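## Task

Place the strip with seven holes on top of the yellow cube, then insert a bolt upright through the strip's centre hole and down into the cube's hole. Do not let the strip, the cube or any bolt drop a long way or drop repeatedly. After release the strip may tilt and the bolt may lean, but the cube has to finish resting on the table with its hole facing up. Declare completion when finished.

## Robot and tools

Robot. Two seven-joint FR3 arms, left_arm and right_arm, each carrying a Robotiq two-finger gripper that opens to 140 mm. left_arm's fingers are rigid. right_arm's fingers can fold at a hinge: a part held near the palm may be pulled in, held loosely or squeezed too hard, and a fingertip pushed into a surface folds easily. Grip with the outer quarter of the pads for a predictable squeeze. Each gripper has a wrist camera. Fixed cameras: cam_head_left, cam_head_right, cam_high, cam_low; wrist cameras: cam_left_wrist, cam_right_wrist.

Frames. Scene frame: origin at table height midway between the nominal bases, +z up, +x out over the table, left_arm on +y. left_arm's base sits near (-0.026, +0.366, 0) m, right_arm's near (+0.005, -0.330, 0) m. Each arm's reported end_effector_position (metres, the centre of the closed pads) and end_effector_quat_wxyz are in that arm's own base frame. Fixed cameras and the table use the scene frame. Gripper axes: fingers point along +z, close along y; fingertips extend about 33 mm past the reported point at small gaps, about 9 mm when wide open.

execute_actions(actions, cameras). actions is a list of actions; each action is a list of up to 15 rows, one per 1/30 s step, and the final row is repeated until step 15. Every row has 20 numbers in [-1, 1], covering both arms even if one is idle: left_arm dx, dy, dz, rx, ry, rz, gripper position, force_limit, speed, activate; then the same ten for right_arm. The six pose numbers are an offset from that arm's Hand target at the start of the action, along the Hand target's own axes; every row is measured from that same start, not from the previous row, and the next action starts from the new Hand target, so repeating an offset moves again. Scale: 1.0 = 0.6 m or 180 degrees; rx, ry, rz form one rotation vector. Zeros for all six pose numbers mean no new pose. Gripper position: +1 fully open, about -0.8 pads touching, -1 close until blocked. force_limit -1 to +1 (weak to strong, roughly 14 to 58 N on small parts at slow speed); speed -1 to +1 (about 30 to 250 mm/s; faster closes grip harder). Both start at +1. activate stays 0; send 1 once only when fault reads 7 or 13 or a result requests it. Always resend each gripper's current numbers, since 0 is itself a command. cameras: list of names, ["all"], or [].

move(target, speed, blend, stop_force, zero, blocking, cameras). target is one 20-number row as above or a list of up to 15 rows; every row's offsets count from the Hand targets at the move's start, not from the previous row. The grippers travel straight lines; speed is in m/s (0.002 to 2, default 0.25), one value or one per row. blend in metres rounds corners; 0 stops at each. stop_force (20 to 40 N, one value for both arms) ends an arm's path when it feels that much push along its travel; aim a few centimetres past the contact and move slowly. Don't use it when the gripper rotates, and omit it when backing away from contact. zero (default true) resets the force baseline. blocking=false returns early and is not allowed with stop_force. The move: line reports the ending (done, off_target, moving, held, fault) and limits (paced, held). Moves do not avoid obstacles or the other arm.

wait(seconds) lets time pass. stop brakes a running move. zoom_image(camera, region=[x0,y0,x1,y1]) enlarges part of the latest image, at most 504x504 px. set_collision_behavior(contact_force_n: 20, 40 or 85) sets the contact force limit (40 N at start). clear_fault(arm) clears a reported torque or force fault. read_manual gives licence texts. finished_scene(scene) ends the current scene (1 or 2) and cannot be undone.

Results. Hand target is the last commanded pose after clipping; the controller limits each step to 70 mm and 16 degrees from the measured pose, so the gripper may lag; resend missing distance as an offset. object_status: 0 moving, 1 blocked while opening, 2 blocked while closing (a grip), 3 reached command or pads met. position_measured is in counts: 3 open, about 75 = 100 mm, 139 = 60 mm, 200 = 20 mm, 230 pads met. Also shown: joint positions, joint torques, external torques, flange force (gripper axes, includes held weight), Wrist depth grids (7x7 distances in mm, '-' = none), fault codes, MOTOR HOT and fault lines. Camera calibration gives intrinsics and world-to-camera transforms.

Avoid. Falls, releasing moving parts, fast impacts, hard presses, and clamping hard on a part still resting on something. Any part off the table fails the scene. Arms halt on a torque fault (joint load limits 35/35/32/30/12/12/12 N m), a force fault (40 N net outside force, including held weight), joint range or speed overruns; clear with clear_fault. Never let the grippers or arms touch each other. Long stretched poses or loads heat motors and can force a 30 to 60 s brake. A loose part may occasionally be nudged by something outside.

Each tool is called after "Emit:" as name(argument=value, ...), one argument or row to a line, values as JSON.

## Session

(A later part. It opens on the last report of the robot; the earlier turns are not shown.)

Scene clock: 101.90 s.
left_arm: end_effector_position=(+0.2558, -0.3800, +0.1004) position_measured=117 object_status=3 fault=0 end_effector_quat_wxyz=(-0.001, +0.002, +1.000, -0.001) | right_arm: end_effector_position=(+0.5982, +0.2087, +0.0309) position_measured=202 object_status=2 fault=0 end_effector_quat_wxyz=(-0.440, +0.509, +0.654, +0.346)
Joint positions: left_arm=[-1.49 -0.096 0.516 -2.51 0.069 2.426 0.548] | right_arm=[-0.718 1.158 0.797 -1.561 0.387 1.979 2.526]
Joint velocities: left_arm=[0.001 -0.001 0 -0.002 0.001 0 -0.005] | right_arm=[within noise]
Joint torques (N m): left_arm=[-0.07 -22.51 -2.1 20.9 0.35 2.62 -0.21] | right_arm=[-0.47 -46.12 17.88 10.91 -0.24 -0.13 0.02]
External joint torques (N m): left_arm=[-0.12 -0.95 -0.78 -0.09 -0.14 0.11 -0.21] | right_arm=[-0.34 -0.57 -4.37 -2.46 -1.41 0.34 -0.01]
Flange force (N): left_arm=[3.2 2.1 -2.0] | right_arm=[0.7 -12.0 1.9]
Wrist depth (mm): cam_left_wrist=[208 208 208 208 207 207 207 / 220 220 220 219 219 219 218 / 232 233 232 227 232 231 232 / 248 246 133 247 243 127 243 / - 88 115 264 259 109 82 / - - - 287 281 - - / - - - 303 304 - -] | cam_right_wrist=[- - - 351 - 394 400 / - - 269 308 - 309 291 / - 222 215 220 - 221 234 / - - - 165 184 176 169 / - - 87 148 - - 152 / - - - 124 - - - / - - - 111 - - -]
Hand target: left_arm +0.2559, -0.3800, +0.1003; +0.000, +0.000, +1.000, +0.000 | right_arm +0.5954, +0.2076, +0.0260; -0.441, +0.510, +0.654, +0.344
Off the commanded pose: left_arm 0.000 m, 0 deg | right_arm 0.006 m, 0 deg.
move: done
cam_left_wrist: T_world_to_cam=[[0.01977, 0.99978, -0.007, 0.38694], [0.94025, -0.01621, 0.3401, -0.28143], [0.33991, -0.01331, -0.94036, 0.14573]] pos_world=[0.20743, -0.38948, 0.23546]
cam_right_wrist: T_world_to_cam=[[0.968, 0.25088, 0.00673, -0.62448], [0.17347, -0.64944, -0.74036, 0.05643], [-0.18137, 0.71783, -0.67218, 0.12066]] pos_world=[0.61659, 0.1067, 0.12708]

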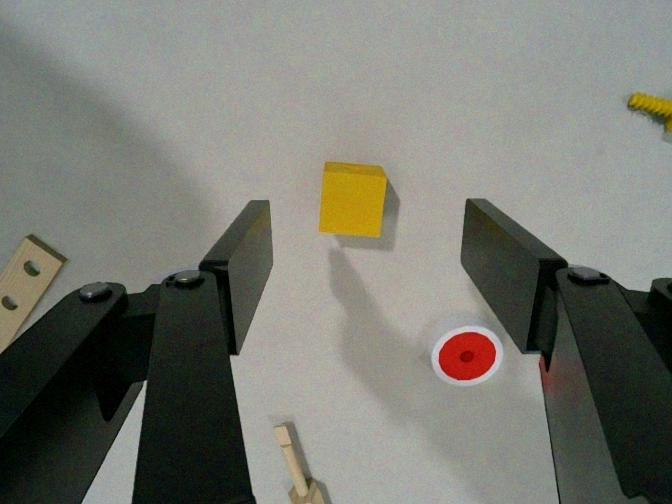

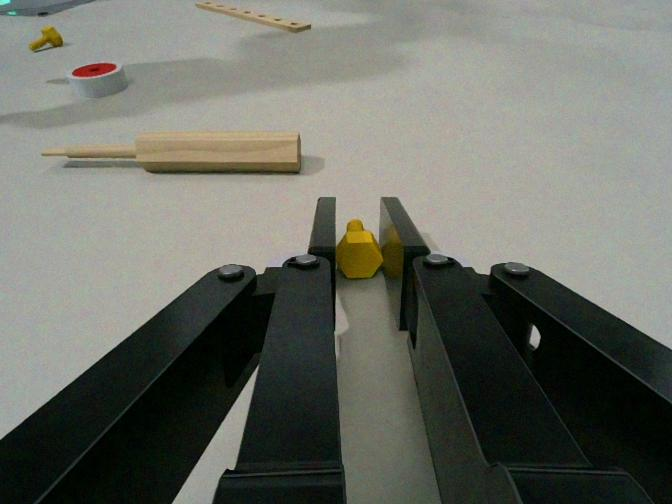

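Emit:
move(
  target=[
    [-0.0027,-0.006,0.1038,0,0,0.028,0.1,-0.3,-0.3,0,0.1236,0,-0.05,0,0,0,-1,-0.3,-0.8,0],
    [-0.0027,-0.006,0.1038,0,0,0.028,-1,-0.3,-0.5,0,0.1236,0,-0.05,0,0,0,-1,-0.3,-0.8,0],
    [-0.0027,-0.006,0.02,0,0,0.028,-1,-0.3,-0.5,0,0.1236,0,-0.05,0,0,0,-1,-0.3,-0.8,0],
    [-0.3235,0.1833,0.02,0,0,0,-1,-0.3,-0.5,0,0.1236,0,-0.05,0,0,0,-1,-0.3,-0.8,0],
    [-0.3235,0.1833,0.095,0,0,0,-1,-0.3,-0.5,0,0.1236,0,-0.05,0,0,0,-1,-0.3,-0.8,0],
  ],
  blend=[0,0,0.01,0.01,0],
  speed=[0.12,0.1,0.15,0.25,0.12],
  cameras=["cam_left_wrist","cam_right_wrist"],
)

Emit:
move(
  target=[0,0,0.0125,0,0,0,-1,-0.3,-0.5,0,0,0,0,0,0,0,-1,-0.3,-0.8,0],
  speed=0.02,
  stop_force=20,
)

Scene clock: 113.17 s.
left_arm: end_effector_position=(+0.4482, -0.2683, +0.0417) position_measured=187 object_status=2 fault=0 end_effector_quat_wxyz=(-0.003, -0.002, +1.000, +0.002) | right_arm: end_effector_position=(+0.5966, +0.2076, +0.1052) position_measured=202 object_status=2 fault=0 end_effector_quat_wxyz=(-0.439, +0.509, +0.656, +0.344)
Joint positions: left_arm=[-1.152 0.254 0.602 -2.308 -0.237 2.498 1.194] | right_arm=[-0.774 1.012 0.857 -1.64 0.433 1.941 2.582]
Joint velocities: left_arm=[-0.001 0.001 0 0.001 -0.001 -0.001 0.006] | right_arm=[within noise]
Joint torques (N m): left_arm=[0.32 -31.38 3.62 19.5 0.03 2.83 0.34] | right_arm=[-1.57 -46.15 21.07 14.07 1.37 -0.68 0.24]
External joint torques (N m): left_arm=[0.18 -2.07 -1.02 0.18 -0.43 0.39 0.34] | right_arm=[-1.46 -3.02 -0.84 -1.07 0.02 -0.35 0.21]
Flange force (N): left_arm=[2.6 2.0 -1.1] | right_arm=[6.8 -13.3 -1.1]
Wrist depth (mm): cam_left_wrist=[156 156 156 157 156 157 156 / 167 165 165 165 165 165 166 / 174 175 175 173 171 175 175 / 186 185 183 146 140 184 186 / 193 - 85 193 195 83 82 / - 71 - 212 - - 73 / - - - 228 - - -] | cam_right_wrist=[602 306 313 - - - - / - - 364 446 442 - - / - 369 379 402 381 - - / 288 280 269 - - 287 297 / - - - 241 - - - / - - - - - - - / - - - - - - -]
Hand target: left_arm +0.4499, -0.2699, +0.0431; +0.000, +0.000, +1.000, +0.000 | right_arm +0.5955, +0.2075, +0.1060; -0.441, +0.510, +0.654, +0.344
Off the commanded pose: left_arm 0.003 m, 0 deg | right_arm 0.001 m, 0 deg.
move: done
cam_left_wrist: T_world_to_cam=[[0.01083, 0.99994, -0.00057, 0.27491], [0.94159, -0.01001, 0.33661, -0.4394], [0.33658, -0.00418, -0.94164, 0.03068]] pos_world=[0.40043, -0.27916, 0.17695]
cam_right_wrist: T_world_to_cam=[[0.96726, 0.25365, 0.00788, -0.62338], [0.17725, -0.65304, -0.73628, 0.10906], [-0.18161, 0.71358, -0.67663, 0.17257]] pos_world=[0.61498, 0.10621, 0.20198]

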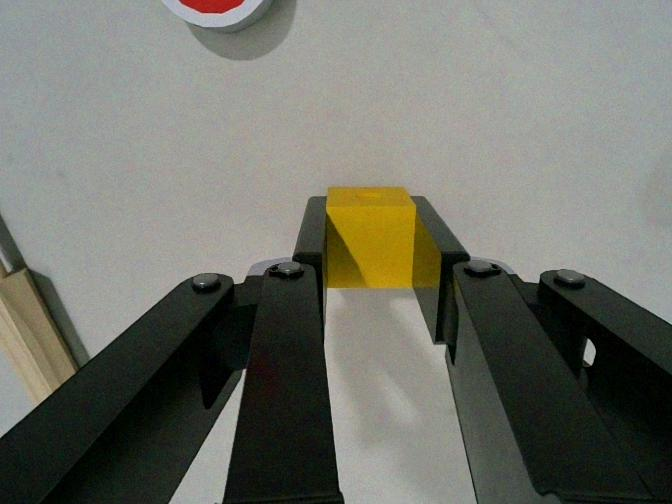

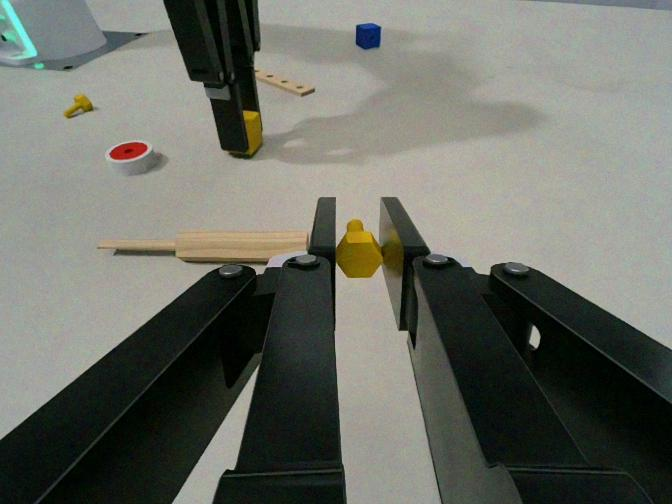

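Scene clock: 114.93 s.
left_arm: end_effector_position=(+0.4499, -0.2700, +0.0373) position_measured=187 object_status=2 fault=0 end_effector_quat_wxyz=(-0.001, -0.001, +1.000, -0.001) | right_arm: end_effector_position=(+0.5966, +0.2076, +0.1052) position_measured=202 object_status=2 fault=0 end_effector_quat_wxyz=(-0.439, +0.509, +0.656, +0.344)
Joint positions: left_arm=[-1.143 0.266 0.591 -2.306 -0.255 2.513 1.209] | right_arm=[-0.774 1.012 0.857 -1.64 0.433 1.941 2.582]
Joint torques (N m): left_arm=[0.14 -28.88 3.53 18.35 -0.11 2.85 0.3] | right_arm=[-1.56 -46.15 21.05 14.01 1.36 -0.67 0.24]
External joint torques (N m): left_arm=[0.1 0.85 -1.18 -0.86 -0.57 0.39 0.3] | right_arm=[-1.44 -3.15 -0.8 -1.06 0.02 -0.33 0.21]
Flange force (N): left_arm=[-1.0 -0.1 6.5] | right_arm=[7.0 -13.5 -1.0]
Wrist depth (mm): cam_left_wrist=[152 151 153 153 152 152 152 / 161 161 161 161 161 161 160 / 173 171 171 168 168 170 170 / 182 181 179 146 140 179 181 / 189 - 85 188 191 83 82 / - 71 - 207 - - 73 / - - - 224 - - -] | cam_right_wrist=[- - 311 664 - - - / - - 353 - - - - / - 366 - - - - - / 288 275 269 158 108 - - / - - - 234 - - - / - - - - - - - / - - - - - - -]
Hand target: left_arm +0.4499, -0.2699, +0.0356; +0.000, +0.000, +1.000, +0.000 | right_arm +0.5955, +0.2075, +0.1060; -0.441, +0.510, +0.654, +0.344
Off the commanded pose: left_arm 0.002 m, 0 deg | right_arm 0.001 m, 0 deg.
move: done

Emit:
move(
  target=[
    [0,0,0,0,0,0,0.1,-0.3,-0.3,0,0,0,0,0,0,0,-1,-0.3,-0.8,0],
    [0,0,-0.1167,0,0,0,0.1,-0.3,-0.3,0,0,0,0,0,0,0,-1,-0.3,-0.8,0],
    [0.0305,0,-0.1073,0,-0.25,0,0.1,-0.3,-0.3,0,0,0,0,0,0,0,-1,-0.3,-0.8,0],
    [0.0305,0,-0.0007,0,-0.25,0,0.1,-0.3,-0.3,0,0,0,0,0,0,0,-1,-0.3,-0.8,0],
  ],
  speed=[0.15,0.15,0.35,0.1],
  blend=[0,0.01,0.005,0],
  cameras=["cam_left_wrist","cam_right_wrist","cam_low"],
)

Scene clock: 126.73 s.
left_arm: end_effector_position=(+0.4313, -0.2708, +0.0364) position_measured=117 object_status=3 fault=0 end_effector_quat_wxyz=(+0.381, +0.001, +0.925, +0.000) | right_arm: end_effector_position=(+0.5966, +0.2076, +0.1052) position_measured=202 object_status=2 fault=0 end_effector_quat_wxyz=(-0.439, +0.509, +0.656, +0.344)
Joint positions: left_arm=[-1.055 0.127 0.339 -2.616 2.004 2.644 -1.067] | right_arm=[-0.774 1.012 0.857 -1.64 0.433 1.941 2.582]
Joint velocities: left_arm=[0 0 0.001 -0.001 0 0 -0.006] | right_arm=[within noise]
Joint torques (N m): left_arm=[-0.11 -27.37 0.31 14.69 -0.25 0.07 -0.22] | right_arm=[-1.54 -46.12 21.03 14.07 1.34 -0.68 0.27]
External joint torques (N m): left_arm=[-0.09 -0.92 -0.59 -0.85 0.31 -0.21 -0.2] | right_arm=[-1.33 -2.89 -0.9 -1.16 -0.01 -0.36 0.24]
Flange force (N): left_arm=[1.5 3.3 -4.4] | right_arm=[6.5 -13.1 -0.9]
Wrist depth (mm): cam_left_wrist=[- 90 97 108 108 108 112 / 135 129 130 131 131 132 132 / 163 165 165 158 158 168 168 / 202 209 134 167 168 127 215 / - 87 133 322 362 109 82 / - - 1258 497 1265 - - / - - - 1321 1239 - -] | cam_right_wrist=[289 338 747 - - - - / - 317 397 - 485 - - / - 355 - - - - - / - - 270 - - 281 - / - - 87 234 - - - / - - - - - - - / - - - - - - -]
Hand target: left_arm +0.4316, -0.2699, +0.0360; +0.382, +0.000, +0.924, +0.000 | right_arm +0.5955, +0.2075, +0.1060; -0.441, +0.510, +0.654, +0.344
Off the commanded pose: left_arm 0.001 m, 0 deg | right_arm 0.001 m, 0 deg.
move: done; limits=paced
cam_left_wrist: T_world_to_cam=[[0.01612, 0.99985, 0.00688, 0.27509], [0.42632, -0.01309, 0.90448, -0.22096], [0.90443, -0.01164, -0.42647, -0.23438]] pos_world=[0.30174, -0.28067, 0.09801]
cam_right_wrist: T_world_to_cam=[[0.96726, 0.25365, 0.00788, -0.62338], [0.17725, -0.65304, -0.73628, 0.10906], [-0.18161, 0.71358, -0.67663, 0.17257]] pos_world=[0.61498, 0.10621, 0.20198]
Images, in order (width x height): cam_low 672x504, cam_left_wrist 672x504, cam_right_wrist 672x504.

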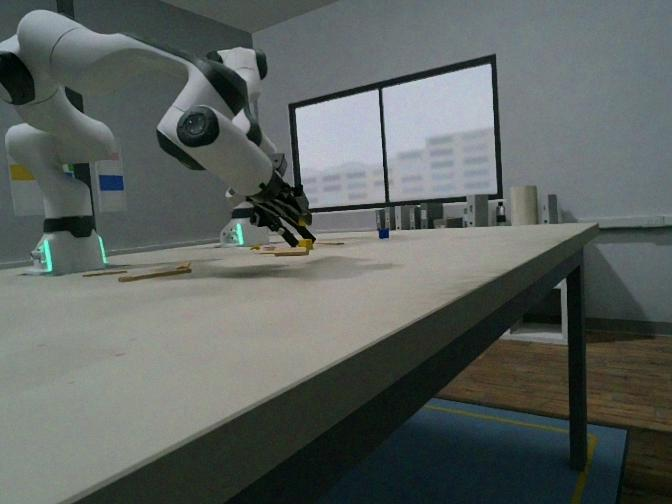

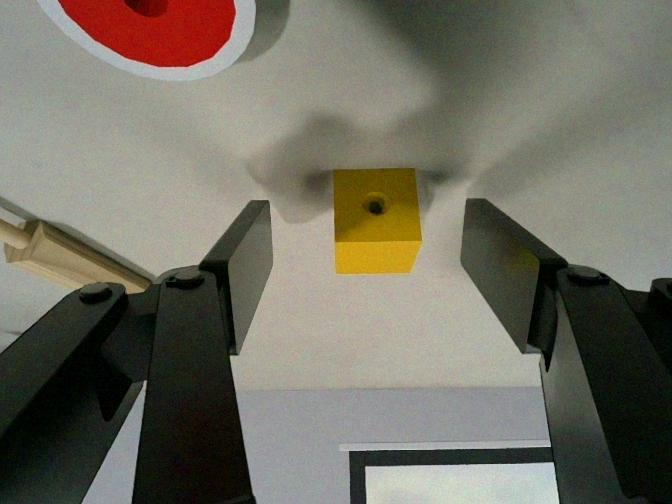

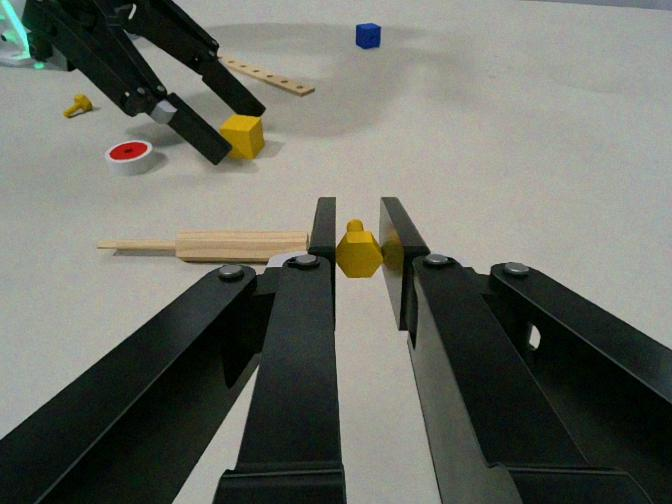

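Emit:
move(
  target=[
    [0,0,0,0,0,0,-1,-0.2,-0.5,0,0,0,0,0,0,0,-1,-0.3,-0.8,0],
    [-0.0943,0,-0.0943,0,0,0,-1,-0.2,-0.5,0,0,0,0,0,0,0,-1,-0.3,-0.8,0],
    [-0.1401,0,-0.0484,0,0.5,0,-1,-0.2,-0.5,0,0,0,0,0,0,0,-1,-0.3,-0.8,0],
    [-0.054,0,0.0377,0,0.5,0,-1,-0.2,-0.5,0,0,0,0,0,0,0,-1,-0.3,-0.8,0],
  ],
  speed=[0.1,0.15,0.35,0.1],
  blend=[0,0.01,0,0],
  cameras=["cam_left_wrist","cam_right_wrist"],
)

Scene clock: 136.53 s.
left_arm: end_effector_position=(+0.4688, -0.2682, +0.0425) position_measured=187 object_status=2 fault=0 end_effector_quat_wxyz=(-0.385, -0.003, +0.923, +0.004) | right_arm: end_effector_position=(+0.5966, +0.2076, +0.1052) position_measured=202 object_status=2 fault=0 end_effector_quat_wxyz=(-0.439, +0.509, +0.656, +0.344)
Joint positions: left_arm=[-0.582 1.003 0.362 -1.108 -0.499 1.278 1.366] | right_arm=[-0.774 1.012 0.857 -1.64 0.433 1.941 2.582]
Joint velocities: left_arm=[0.001 0 0 0.001 0.001 0.004 0.006] | right_arm=[within noise]
Joint torques (N m): left_arm=[0.31 -56.23 6.77 20.38 -0.25 0.25 0.29] | right_arm=[-1.52 -46.15 21.04 14.06 1.37 -0.66 0.24]
External joint torques (N m): left_arm=[0.61 -2.7 -0.59 -0.04 -0.49 0.34 0.27] | right_arm=[-1.22 -2.89 -0.82 -1.19 0.03 -0.35 0.22]
Flange force (N): left_arm=[10.2 4.3 5.8] | right_arm=[6.6 -13.0 -0.7]
Wrist depth (mm): cam_left_wrist=[242 243 243 242 242 242 243 / 221 221 213 222 221 221 221 / 203 200 200 200 203 203 203 / 187 188 190 151 140 188 188 / - - 85 170 172 83 82 / - 71 - 161 163 - 73 / - - - 153 153 - -] | cam_right_wrist=[613 - - 263 577 632 782 / - - 345 - 512 547 463 / - - 340 361 364 - - / - - 271 - 109 284 287 / 249 - - 241 - - 247 / - - - - - - - / - - - - - - -]
Hand target: left_arm +0.4705, -0.2699, +0.0429; -0.383, +0.000, +0.924, +0.000 | right_arm +0.5955, +0.2075, +0.1060; -0.441, +0.510, +0.654, +0.344
Off the commanded pose: left_arm 0.002 m, 1 deg | right_arm 0.001 m, 0 deg.
move: done; limits=paced
cam_left_wrist: T_world_to_cam=[[0.00503, 0.99997, -0.00572, 0.27756], [0.90355, -0.00699, -0.42843, -0.40789], [-0.42845, -0.00301, -0.90356, 0.38172]] pos_world=[0.53071, -0.27925, 0.17175]
cam_right_wrist: T_world_to_cam=[[0.96726, 0.25365, 0.00788, -0.62338], [0.17725, -0.65304, -0.73628, 0.10906], [-0.18161, 0.71358, -0.67663, 0.17257]] pos_world=[0.61498, 0.10621, 0.20198]

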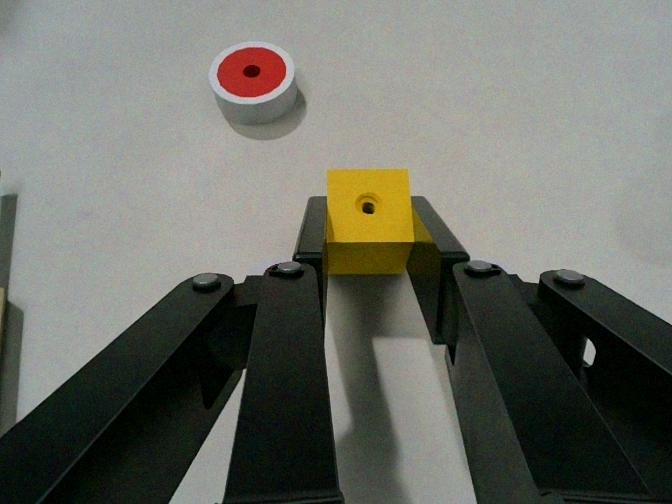

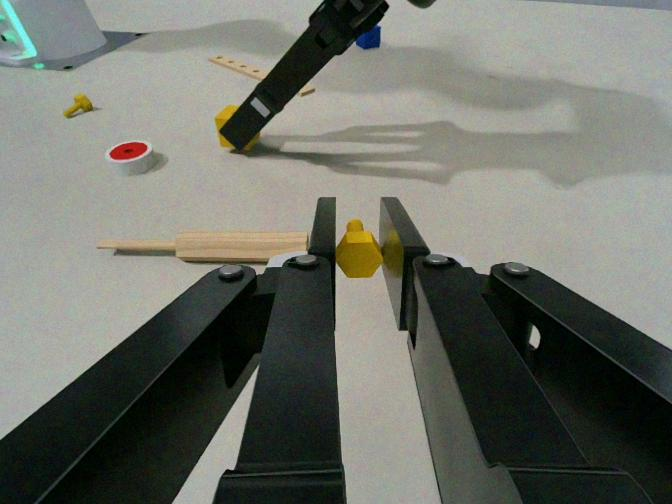

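Emit:
move(
  target=[-0.0094,0,0.0094,0,0,0,-1,-0.2,-0.5,0,0,0,0,0,0,0,-1,-0.3,-0.8,0],
  speed=0.02,
  stop_force=20,
)

Emit:
move(
  target=[
    [0,0,0,0,0,0,0.1,-0.3,-0.3,0,0,0,0,0,0,0,-1,-0.3,-0.8,0],
    [0,0,-0.1833,0,0,0,0.1,-0.3,-0.3,0,0,0,0,0,0,0,-1,-0.3,-0.8,0],
    [0.2275,0.3773,0.0742,-0.0636,-0.2447,0.1534,0.1,-0.3,-0.3,0,0,0,0,0,0,0,-1,-0.3,-0.8,0],
  ],
  speed=[0.1,0.15,0.35],
  cameras=["cam_left_wrist","cam_right_wrist"],
)

Scene clock: 145.77 s.
left_arm: end_effector_position=(+0.4693, -0.2686, +0.0353) position_measured=187 object_status=2 fault=0 end_effector_quat_wxyz=(-0.384, -0.002, +0.923, +0.003) | right_arm: end_effector_position=(+0.5966, +0.2076, +0.1052) position_measured=202 object_status=2 fault=0 end_effector_quat_wxyz=(-0.439, +0.509, +0.656, +0.344)
Joint positions: left_arm=[-0.581 1.014 0.36 -1.107 -0.501 1.289 1.37] | right_arm=[-0.774 1.012 0.857 -1.64 0.433 1.941 2.582]
Joint torques (N m): left_arm=[0.3 -55.76 6.77 20.51 -0.21 0.21 0.3] | right_arm=[-1.49 -46.18 21.03 14.05 1.37 -0.67 0.26]
External joint torques (N m): left_arm=[0.41 -1.78 -0.75 0.02 -0.46 0.28 0.28] | right_arm=[-1.32 -3.04 -0.87 -1.1 0.02 -0.34 0.23]
Flange force (N): left_arm=[6.4 2.6 3.7] | right_arm=[6.8 -13.2 -0.9]
Wrist depth (mm): cam_left_wrist=[233 236 224 232 233 232 232 / 212 212 207 211 212 211 212 / 194 195 194 191 194 194 194 / 180 180 183 151 140 180 180 / - - 85 163 165 83 82 / - 70 - 156 156 - 73 / - - - 147 149 - -] | cam_right_wrist=[599 - 700 264 - - - / - - 369 - - - 453 / - - - 358 368 - 335 / 290 283 270 - - 291 302 / 250 - 87 233 - - - / - - - - - - - / - - - - - - -]
Hand target: left_arm +0.4705, -0.2699, +0.0349; -0.383, +0.000, +0.924, +0.000 | right_arm +0.5955, +0.2075, +0.1060; -0.441, +0.510, +0.654, +0.344
Off the commanded pose: left_arm 0.002 m, 0 deg | right_arm 0.001 m, 0 deg.
move: done

Scene clock: 150.57 s.
left_arm: end_effector_position=(+0.3417, -0.0442, +0.1004) position_measured=117 object_status=3 fault=0 end_effector_quat_wxyz=(-0.001, +0.249, +0.968, -0.001) | right_arm: end_effector_position=(+0.5966, +0.2076, +0.1052) position_measured=202 object_status=2 fault=0 end_effector_quat_wxyz=(-0.439, +0.509, +0.656, +0.344)
Joint positions: left_arm=[-0.595 -0.484 0.524 -2.845 0.344 2.386 1.696] | right_arm=[-0.774 1.012 0.857 -1.64 0.433 1.941 2.582]
Joint velocities: left_arm=[-0.001 0 0.001 0.001 -0.001 0.005 -0.002] | right_arm=[within noise]
Joint torques (N m): left_arm=[-0.11 -10.27 -5.7 19.71 0.86 2.85 0.3] | right_arm=[-1.53 -46.16 21.08 14 1.37 -0.69 0.26]
External joint torques (N m): left_arm=[-0.04 -0.4 -0.4 -0.84 0.3 0.42 0.3] | right_arm=[-1.45 -3.22 -0.78 -1.06 0.02 -0.36 0.23]
Flange force (N): left_arm=[3.7 -1.2 1.0] | right_arm=[7.2 -13.7 -1.1]
Wrist depth (mm): cam_left_wrist=[210 209 210 208 208 207 206 / 221 221 220 218 219 219 218 / 234 233 233 230 231 232 231 / 251 245 133 245 243 117 238 / - 87 257 256 262 109 82 / - - 282 274 275 - - / - - 303 300 302 - -] | cam_right_wrist=[606 - 739 - - - - / - - 453 - 442 - - / - 369 357 - - - - / - - 270 - 287 287 - / 250 - 87 - - - 248 / - - - - - - - / - - - - - - -]
Hand target: left_arm +0.3424, -0.0436, +0.0999; +0.000, +0.251, +0.968, +0.000 | right_arm +0.5955, +0.2075, +0.1060; -0.441, +0.510, +0.654, +0.344
Off the commanded pose: left_arm 0.001 m, 0 deg | right_arm 0.001 m, 0 deg.
elbow stopped short (left arm): the move would have taken joint 4 (elbow) straighter than the controller allows.
move: done; limits=paced
cam_left_wrist: T_world_to_cam=[[0.4962, 0.86817, -0.00737, -0.11899], [0.81776, -0.4645, 0.33986, -0.33477], [0.29163, -0.17467, -0.94045, 0.13043]] pos_world=[0.29477, -0.02941, 0.23556]
cam_right_wrist: T_world_to_cam=[[0.96726, 0.25365, 0.00788, -0.62338], [0.17725, -0.65304, -0.73628, 0.10906], [-0.18161, 0.71358, -0.67663, 0.17257]] pos_world=[0.61498, 0.10621, 0.20198]

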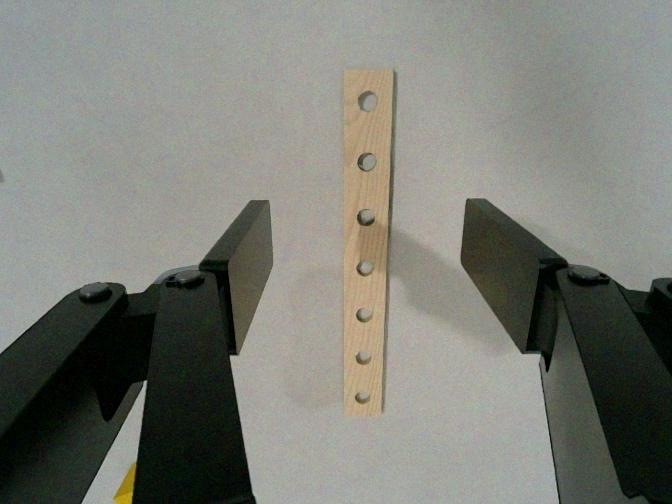

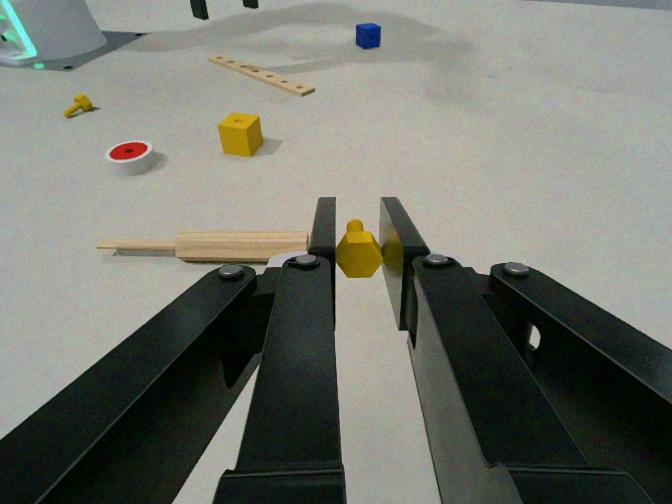

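Emit:
move(
  target=[
    [0,0,0.1065,0,0,0,0.1,-0.3,-0.3,0,0,0,0,0,0,0,-1,-0.3,-0.8,0],
    [0,0,0.1065,0,0,0,-1,-0.3,-0.5,0,0,0,0,0,0,0,-1,-0.3,-0.8,0],
    [0,0,-0.03,0,0,0,-1,-0.3,-0.5,0,0,0,0,0,0,0,-1,-0.3,-0.8,0],
    [-0.2612,-0.243,-0.03,0,0,0,-1,-0.3,-0.5,0,0,0,0,0,0,0,-1,-0.3,-0.8,0],
    [-0.2612,-0.243,0.0307,0,0,0,-1,-0.3,-0.5,0,0,0,0,0,0,0,-1,-0.3,-0.8,0],
  ],
  blend=[0,0,0.01,0.005,0],
  speed=[0.12,0.1,0.15,0.25,0.1],
  cameras=["cam_left_wrist","cam_right_wrist"],
)

Emit:
zoom_image(
  camera="cam_left_wrist",
  region=[300, 240, 430, 400],
)

Scene clock: 161.07 s.
left_arm: end_effector_position=(+0.4076, -0.2458, +0.0815) position_measured=196 object_status=2 fault=0 end_effector_quat_wxyz=(-0.002, +0.251, +0.968, +0.001) | right_arm: end_effector_position=(+0.5966, +0.2076, +0.1052) position_measured=202 object_status=2 fault=0 end_effector_quat_wxyz=(-0.439, +0.509, +0.656, +0.344)
Joint positions: left_arm=[-0.885 0.007 0.342 -2.459 -0.002 2.462 1.537] | right_arm=[-0.774 1.012 0.857 -1.64 0.433 1.941 2.582]
Joint velocities: left_arm=[-0.001 0.002 0 0 0 0.004 -0.001] | right_arm=[within noise]
Joint torques (N m): left_arm=[-0.03 -27.47 -0.6 20.11 -0.01 2.84 0.1] | right_arm=[-1.48 -46.16 21.08 14.07 1.36 -0.68 0.25]
External joint torques (N m): left_arm=[0.04 -1.1 -0.6 -0.22 -0.52 0.43 0.1] | right_arm=[-1.38 -2.98 -0.88 -1.12 0.01 -0.36 0.22]
Flange force (N): left_arm=[3.2 -0.2 -0.4] | right_arm=[6.7 -13.3 -1.0]
Wrist depth (mm): cam_left_wrist=[193 192 191 192 192 191 191 / 203 202 202 158 202 202 201 / 214 204 211 167 211 213 214 / 228 227 225 169 149 224 226 / 240 71 90 125 122 82 79 / - 63 - 198 - 63 72 / - 61 - 213 - - -] | cam_right_wrist=[- 345 821 - - - - / - - 383 448 - - - / - 366 375 358 361 369 - / - - 270 - - - 287 / - - - 241 - - - / - - - - - - - / - - - - - - -]
Hand target: left_arm +0.4084, -0.2472, +0.0816; +0.000, +0.251, +0.968, +0.000 | right_arm +0.5955, +0.2075, +0.1060; -0.441, +0.510, +0.654, +0.344
Off the commanded pose: left_arm 0.002 m, 0 deg | right_arm 0.001 m, 0 deg.
move: done
cam_left_wrist: T_world_to_cam=[[0.49979, 0.86614, -0.00409, 0.021], [0.81588, -0.46919, 0.33793, -0.47601], [0.29078, -0.17223, -0.94116, 0.05919]] pos_world=[0.36066, -0.23133, 0.21665]
cam_right_wrist: T_world_to_cam=[[0.96726, 0.25365, 0.00788, -0.62338], [0.17725, -0.65304, -0.73628, 0.10906], [-0.18161, 0.71358, -0.67663, 0.17257]] pos_world=[0.61498, 0.10621, 0.20198]

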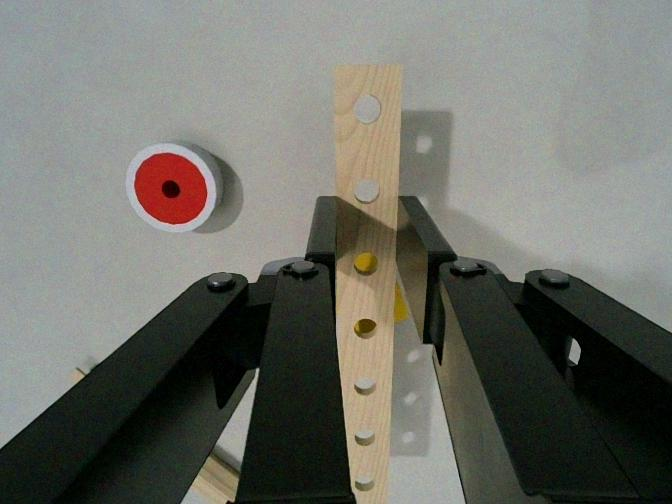

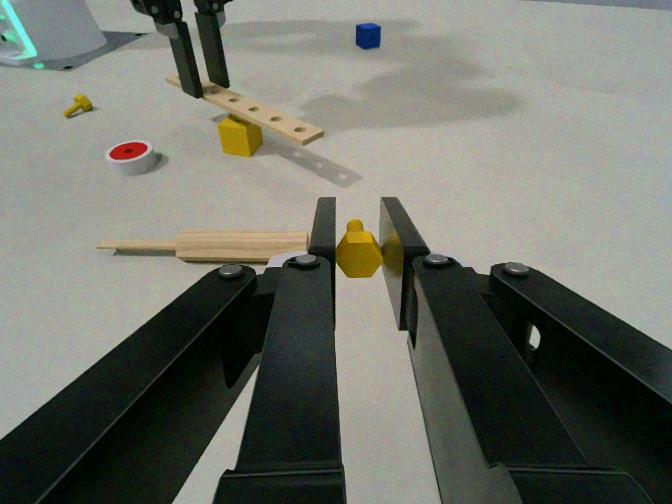

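Scaled by 3.150 from the camera's image (finer frame: 960x720).

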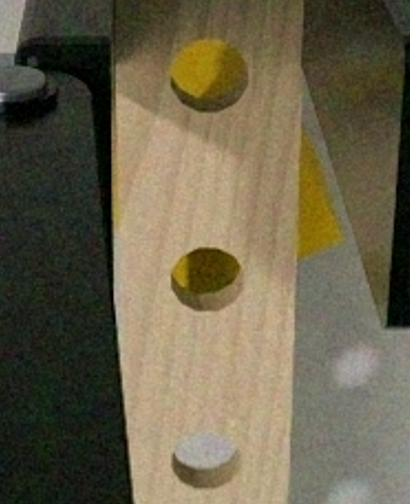

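Emit:
move(
  target=[0,0,0.024,0,0,0,-1,-0.3,-0.5,0,0,0,0,0,0,0,-1,-0.3,-0.8,0],
  speed=0.02,
  stop_force=20,
  cameras=["cam_left_wrist","cam_right_wrist"],
)

Emit:
zoom_image(
  camera="cam_left_wrist",
  region=[300, 240, 430, 400],
)

Emit:
zoom_image(
  camera="cam_right_wrist",
  region=[150, 60, 350, 180],
)

Scene clock: 165.87 s.
left_arm: end_effector_position=(+0.4086, -0.2457, +0.0676) position_measured=196 object_status=2 fault=0 end_effector_quat_wxyz=(-0.001, +0.249, +0.968, +0.001) | right_arm: end_effector_position=(+0.5966, +0.2076, +0.1052) position_measured=202 object_status=2 fault=0 end_effector_quat_wxyz=(-0.439, +0.509, +0.656, +0.344)
Joint positions: left_arm=[-0.885 0.04 0.342 -2.466 -0.021 2.502 1.548] | right_arm=[-0.774 1.012 0.857 -1.64 0.433 1.941 2.582]
Joint torques (N m): left_arm=[-0.23 -28.13 -0.47 19.3 -0.04 2.82 0.25] | right_arm=[-1.5 -46.14 21.03 14.05 1.36 -0.68 0.25]
External joint torques (N m): left_arm=[-0.09 -1.13 -0.74 -0.57 -0.53 0.39 0.26] | right_arm=[-1.35 -2.84 -0.97 -1.18 0.01 -0.35 0.22]
Flange force (N): left_arm=[4.1 -0.1 -0.3] | right_arm=[6.4 -13.1 -0.8]
Wrist depth (mm): cam_left_wrist=[179 179 179 179 177 178 178 / 189 189 189 185 189 189 188 / 200 187 200 167 198 200 199 / 213 212 210 169 149 210 212 / 224 71 90 125 122 82 82 / - 63 - 198 - 63 72 / - 61 - 212 - - -] | cam_right_wrist=[609 334 646 588 - - - / - - 379 502 - - - / 342 361 - - - - - / 292 285 267 - 129 278 - / 249 - - 242 - - 241 / - - - - - - - / - - - - - - -]
Hand target: left_arm +0.4084, -0.2472, +0.0672; +0.000, +0.251, +0.968, +0.000 | right_arm +0.5955, +0.2075, +0.1060; -0.441, +0.510, +0.654, +0.344
Off the commanded pose: left_arm 0.002 m, 0 deg | right_arm 0.001 m, 0 deg.
move: done
cam_left_wrist: T_world_to_cam=[[0.49619, 0.86821, -0.00426, 0.02234], [0.81741, -0.46549, 0.33935, -0.47192], [0.29264, -0.17186, -0.94065, 0.0451]] pos_world=[0.36147, -0.23132, 0.20266]
cam_right_wrist: T_world_to_cam=[[0.96726, 0.25365, 0.00788, -0.62338], [0.17725, -0.65304, -0.73628, 0.10906], [-0.18161, 0.71358, -0.67663, 0.17257]] pos_world=[0.61498, 0.10621, 0.20198]

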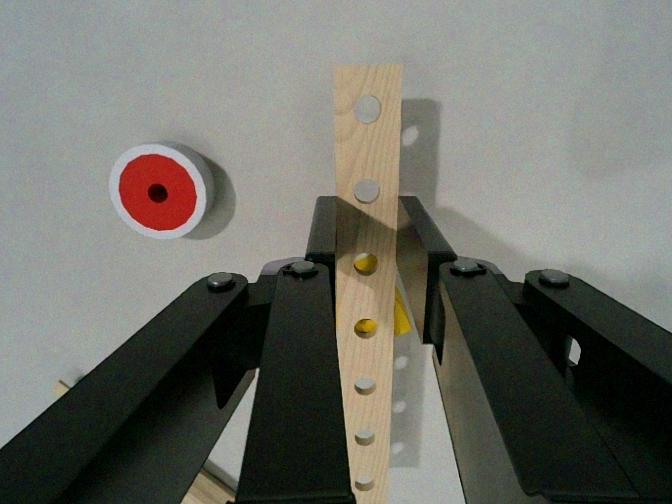

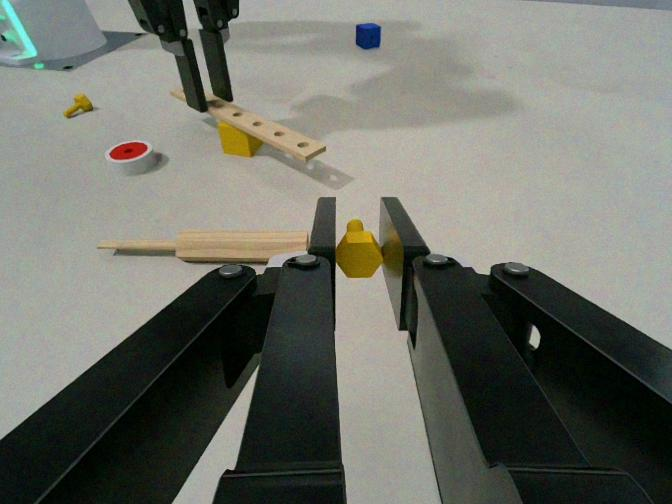

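Scaled by 3.150 from the camera's image (finer frame: 960x720).

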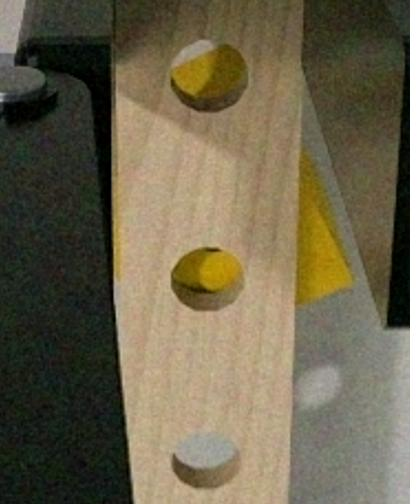

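Scaled by 2.520 from the camera's image (finer frame: 960x720).

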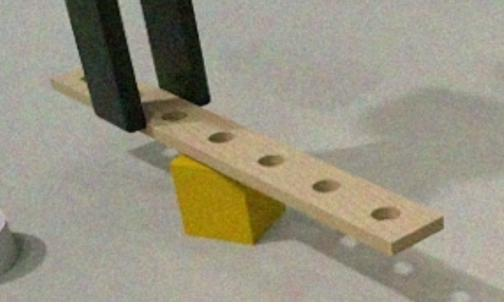

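Emit:
move(
  target=[0,0,0.0117,0,0,0,-1,-0.3,-0.5,0,0,0,0,0,0,0,-1,-0.3,-0.8,0],
  speed=0.015,
  stop_force=20,
  cameras=["cam_left_wrist","cam_right_wrist"],
)

Emit:
zoom_image(
  camera="cam_left_wrist",
  region=[330, 290, 410, 370],
)

Emit:
zoom_image(
  camera="cam_right_wrist",
  region=[150, 60, 350, 180],
)

Scene clock: 169.40 s.
left_arm: end_effector_position=(+0.4122, -0.2482, +0.0652) position_measured=196 object_status=2 fault=0 end_effector_quat_wxyz=(+0.005, +0.249, +0.969, -0.002) | right_arm: end_effector_position=(+0.5966, +0.2076, +0.1052) position_measured=202 object_status=2 fault=0 end_effector_quat_wxyz=(-0.439, +0.509, +0.656, +0.344)
Joint positions: left_arm=[-0.885 0.05 0.341 -2.466 -0.031 2.523 1.555] | right_arm=[-0.774 1.012 0.857 -1.64 0.433 1.941 2.582]
Joint torques (N m): left_arm=[-0.39 -24.09 -0.67 17.12 -0.14 2.44 0.28] | right_arm=[-1.52 -46.14 20.99 14.02 1.36 -0.68 0.27]
External joint torques (N m): left_arm=[-0.28 3.14 -1.07 -2.66 -0.63 -0.02 0.28] | right_arm=[-1.51 -2.94 -1.02 -1.11 0.01 -0.34 0.24]
Flange force (N): left_arm=[-0.7 -0.6 10.0] | right_arm=[6.5 -13.3 -1.1]
Wrist depth (mm): cam_left_wrist=[176 178 176 176 174 176 175 / 187 187 187 159 186 186 185 / 198 183 196 167 198 197 196 / 211 210 208 169 149 207 210 / 222 71 90 125 122 82 79 / - 63 - 196 - 63 73 / - 61 - 211 - - -] | cam_right_wrist=[602 321 364 - - 648 - / - - 379 - - - 444 / - 358 - 353 342 - - / - 297 267 - - 288 294 / - - - 241 - - - / - - - - - - - / - - - - - - -]
Hand target: left_arm +0.4084, -0.2472, +0.0602; +0.000, +0.251, +0.968, +0.000 | right_arm +0.5955, +0.2075, +0.1060; -0.441, +0.510, +0.654, +0.344
Off the commanded pose: left_arm 0.006 m, 1 deg | right_arm 0.001 m, 0 deg.
move: off_target (left_arm)
cam_left_wrist: T_world_to_cam=[[0.49558, 0.86853, -0.00673, 0.02318], [0.81441, -0.46198, 0.35115, -0.47387], [0.30188, -0.1795, -0.93629, 0.0354]] pos_world=[0.36375, -0.2327, 0.1997]
cam_right_wrist: T_world_to_cam=[[0.96726, 0.25365, 0.00788, -0.62338], [0.17725, -0.65304, -0.73628, 0.10906], [-0.18161, 0.71358, -0.67663, 0.17257]] pos_world=[0.61498, 0.10621, 0.20198]

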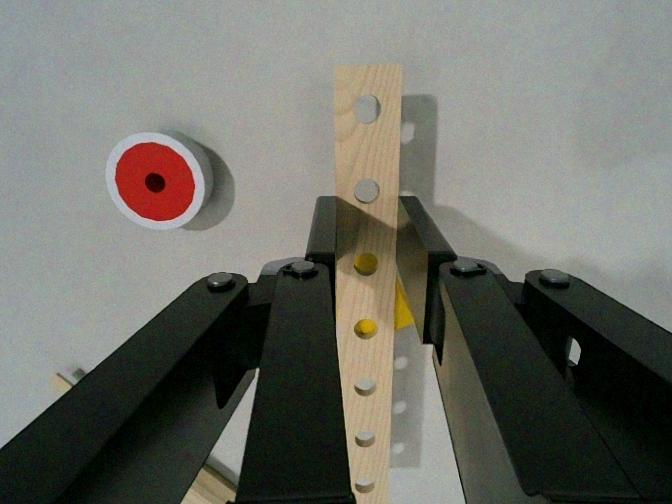

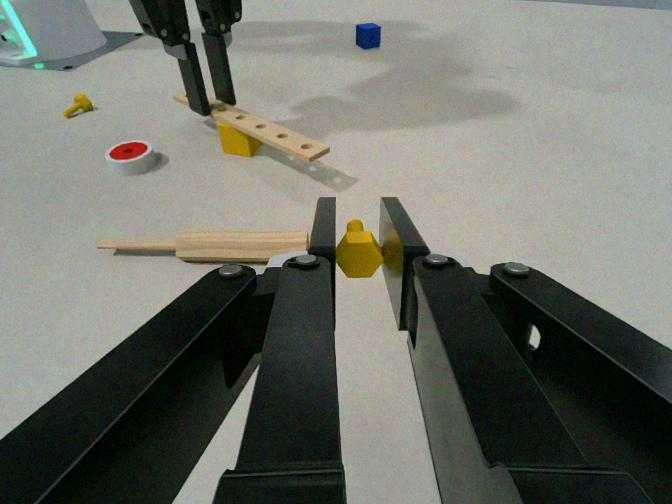

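Scaled by 6.300 from the camera's image (finer frame: 960x720).

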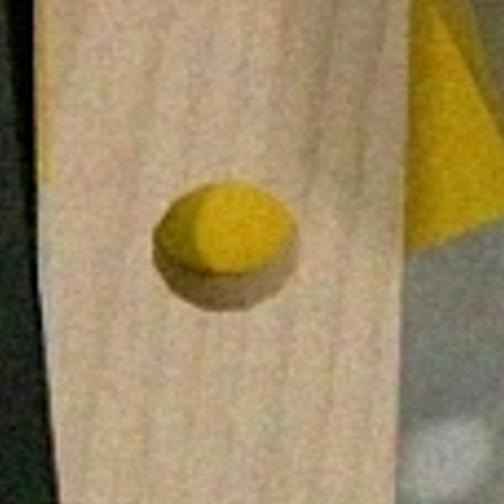

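Scaled by 2.520 from the camera's image (finer frame: 960x720).

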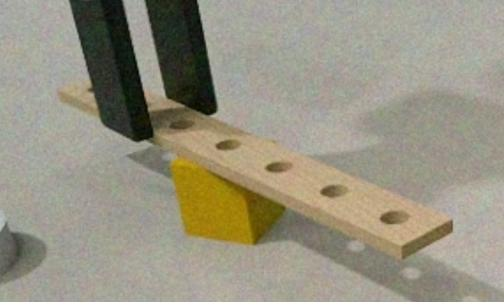

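Emit:
move(
  target=[0.0055,0,-0.0155,0,0,0,-1,-0.3,-0.5,0,0,0,0,0,0,0,-1,-0.3,-0.8,0],
  speed=0.05,
  cameras=["cam_left_wrist"],
)

Emit:
zoom_image(
  camera="cam_left_wrist",
  region=[330, 290, 410, 370],
)

Scene clock: 176.13 s.
left_arm: end_effector_position=(+0.4070, -0.2457, +0.0694) position_measured=196 object_status=2 fault=0 end_effector_quat_wxyz=(+0.001, +0.252, +0.968, -0.001) | right_arm: end_effector_position=(+0.5966, +0.2076, +0.1052) position_measured=202 object_status=2 fault=0 end_effector_quat_wxyz=(-0.439, +0.509, +0.656, +0.344)
Joint positions: left_arm=[-0.885 0.029 0.341 -2.475 -0.019 2.506 1.551] | right_arm=[-0.774 1.012 0.857 -1.64 0.433 1.941 2.582]
Joint velocities: left_arm=[0 0 -0.002 -0.001 0.002 -0.003 -0.003] | right_arm=[within noise]
Joint torques (N m): left_arm=[-0.34 -28.99 -0.38 19.24 0.73 2.37 -0.14] | right_arm=[-1.5 -46.14 21.05 14.02 1.37 -0.68 0.28]
External joint torques (N m): left_arm=[-0.31 -2.18 -0.64 -0.76 0.25 -0.09 -0.14] | right_arm=[-1.4 -2.92 -0.93 -1.16 0.02 -0.35 0.25]
Flange force (N): left_arm=[8.8 -1.0 -5.5] | right_arm=[6.6 -13.3 -0.9]
Wrist depth (mm): cam_left_wrist=[180 181 181 180 180 180 179 / 191 190 191 158 190 190 189 / 202 190 200 167 199 201 201 / 215 215 213 169 149 212 213 / 227 71 90 125 122 82 79 / - 63 - 197 - 63 72 / - 61 - 213 - - -] | cam_right_wrist=[602 346 362 678 799 - - / - - 381 459 - - - / - 352 356 385 373 355 - / - 287 269 - 108 283 288 / 250 - 87 - - - 239 / - - - - - - - / - - - - - - -]
Hand target: left_arm +0.4055, -0.2456, +0.0695; +0.000, +0.251, +0.968, +0.000 | right_arm +0.5955, +0.2075, +0.1060; -0.441, +0.510, +0.654, +0.344
Off the commanded pose: left_arm 0.002 m, 0 deg | right_arm 0.001 m, 0 deg.
move: done
cam_left_wrist: T_world_to_cam=[[0.50028, 0.86584, -0.00699, 0.02111], [0.81398, -0.46754, 0.34473, -0.47071], [0.29521, -0.17815, -0.93868, 0.04449]] pos_world=[0.35945, -0.23042, 0.20418]

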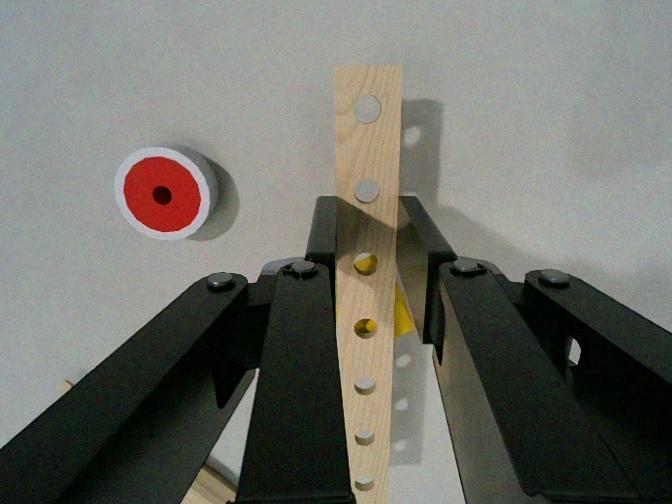

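Scaled by 6.300 from the camera's image (finer frame: 960x720).

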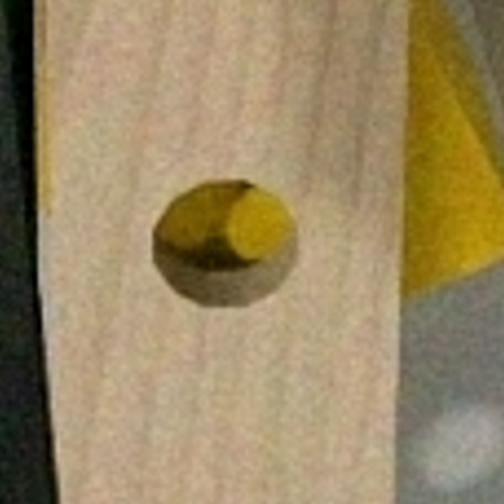

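Emit:
move(
  target=[0,-0.055,-0.015,0,0,0,-1,-0.3,-0.5,0,0,0,0,0,0,0,-1,-0.3,-0.8,0],
  speed=0.15,
  cameras=["cam_left_wrist"],
)

Emit:
zoom_image(
  camera="cam_left_wrist",
  region=[370, 240, 470, 340],
)

Scene clock: 180.53 s.
left_arm: end_effector_position=(+0.3897, -0.2740, +0.0776) position_measured=196 object_status=2 fault=0 end_effector_quat_wxyz=(+0.000, +0.252, +0.968, -0.001) | right_arm: end_effector_position=(+0.5966, +0.2076, +0.1052) position_measured=202 object_status=2 fault=0 end_effector_quat_wxyz=(-0.439, +0.509, +0.656, +0.344)
Joint positions: left_arm=[-0.922 0.014 0.309 -2.465 -0.01 2.48 1.477] | right_arm=[-0.774 1.012 0.857 -1.64 0.433 1.941 2.582]
Joint velocities: left_arm=[-0.001 0 0.001 0.001 0 0 -0.005] | right_arm=[within noise]
Joint torques (N m): left_arm=[-0.15 -28.99 -0.55 20.44 0.79 2.34 -0.22] | right_arm=[-1.53 -46.11 21.03 14.02 1.36 -0.68 0.28]
External joint torques (N m): left_arm=[-0.1 -2.16 -0.62 0.2 0.29 -0.09 -0.22] | right_arm=[-1.26 -2.98 -0.81 -1.14 0.02 -0.35 0.25]
Flange force (N): left_arm=[5.8 -0.7 -5.7] | right_arm=[6.8 -13.1 -0.8]
Wrist depth (mm): cam_left_wrist=[188 188 188 187 185 185 187 / 199 199 199 158 198 198 197 / 211 210 198 167 207 209 209 / 223 224 220 169 149 219 220 / 236 71 90 125 122 82 77 / - 64 - 197 - 62 72 / - 61 - 213 - - -] | cam_right_wrist=[597 321 734 - - - 707 / - 448 353 - - - - / - 356 - - 364 - - / - - 270 - 287 274 273 / - - 85 241 - - 248 / - - - - - - - / - - - - - - -]
Hand target: left_arm +0.3895, -0.2744, +0.0785; +0.000, +0.251, +0.968, +0.000 | right_arm +0.5955, +0.2075, +0.1060; -0.441, +0.510, +0.654, +0.344
Off the commanded pose: left_arm 0.001 m, 0 deg | right_arm 0.001 m, 0 deg.
move: done
cam_left_wrist: T_world_to_cam=[[0.50147, 0.86514, -0.0073, 0.05369], [0.81419, -0.46905, 0.34217, -0.47304], [0.2926, -0.17753, -0.93961, 0.05355]] pos_world=[0.34256, -0.25883, 0.21257]

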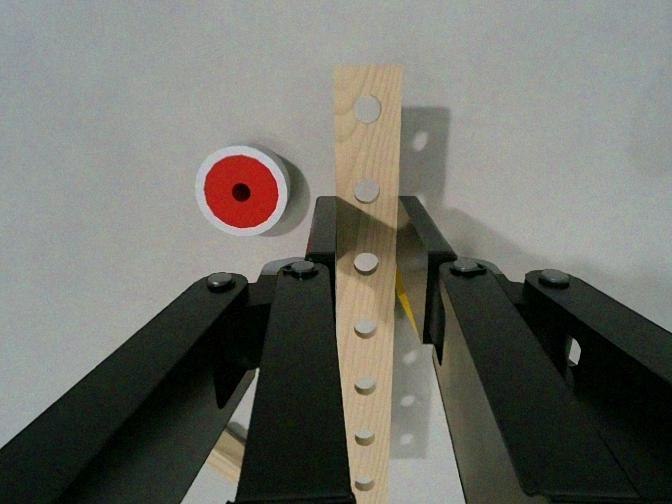

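Scaled by 5.040 from the camera's image (finer frame: 960x720).

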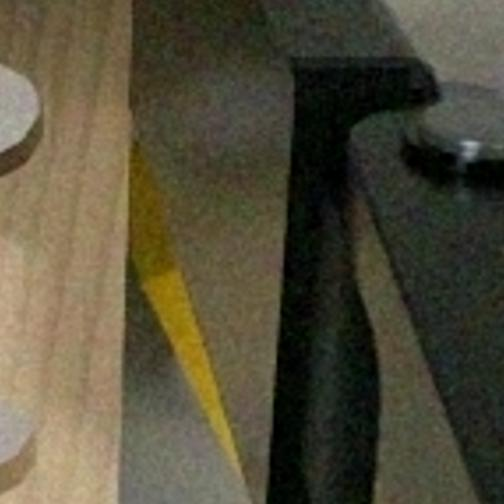

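Emit:
move(
  target=[-0.11,0,0,0,0,0,-1,-0.3,-0.5,0,0,0,0,0,0,0,-1,-0.3,-0.8,0],
  speed=0.15,
  cameras=["cam_left_wrist"],
)

Emit:
zoom_image(
  camera="cam_left_wrist",
  region=[370, 90, 470, 190],
)

Scene clock: 183.87 s.
left_arm: end_effector_position=(+0.4479, -0.3065, +0.0789) position_measured=196 object_status=2 fault=0 end_effector_quat_wxyz=(+0.002, +0.250, +0.968, +0.000) | right_arm: end_effector_position=(+0.5966, +0.2076, +0.1052) position_measured=202 object_status=2 fault=0 end_effector_quat_wxyz=(-0.439, +0.509, +0.656, +0.344)
Joint positions: left_arm=[-0.902 0.186 0.303 -2.238 -0.081 2.417 1.531] | right_arm=[-0.774 1.012 0.857 -1.64 0.433 1.941 2.582]
Joint velocities: left_arm=[0.001 0.001 -0.001 0 0 -0.002 0.005] | right_arm=[within noise]
Joint torques (N m): left_arm=[0.36 -34.47 0.87 21.09 0 2.31 0.22] | right_arm=[-1.51 -46.13 21.09 14.03 1.36 -0.66 0.24]
External joint torques (N m): left_arm=[0.42 -1.24 -0.95 0.1 -0.54 -0.14 0.22] | right_arm=[-1.25 -2.98 -0.75 -1.16 0.01 -0.34 0.22]
Flange force (N): left_arm=[1.6 0.5 -1.7] | right_arm=[6.8 -13.2 -0.7]
Wrist depth (mm): cam_left_wrist=[188 190 175 189 187 189 189 / 199 199 199 158 195 199 199 / 211 211 211 167 179 211 211 / 224 221 222 169 149 222 224 / 236 71 90 125 122 82 79 / - 63 - 198 - 62 72 / - 61 - 213 - - -] | cam_right_wrist=[- 275 295 666 - 696 - / - - 319 - - 519 - / - - 352 - - - - / 280 - 267 - 129 299 305 / - - - 223 - - - / - - - - - - - / - - - - - - -]
Hand target: left_arm +0.4471, -0.3065, +0.0785; +0.000, +0.251, +0.968, +0.000 | right_arm +0.5955, +0.2075, +0.1060; -0.441, +0.510, +0.654, +0.344
Off the commanded pose: left_arm 0.001 m, 0 deg | right_arm 0.001 m, 0 deg.
move: done
cam_left_wrist: T_world_to_cam=[[0.49658, 0.86798, -0.00367, 0.05533], [0.81535, -0.46501, 0.34492, -0.53554], [0.29767, -0.17427, -0.93863, 0.03064]] pos_world=[0.40006, -0.29172, 0.21368]

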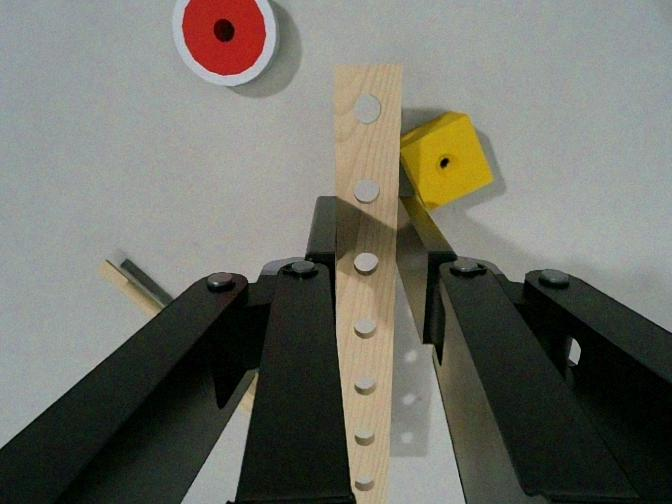

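Scaled by 5.040 from the camera's image (finer frame: 960x720).

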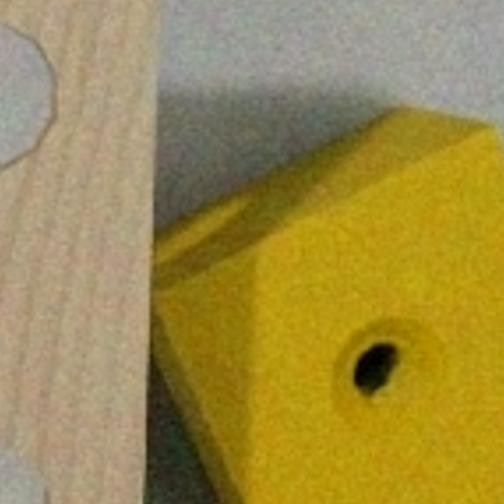

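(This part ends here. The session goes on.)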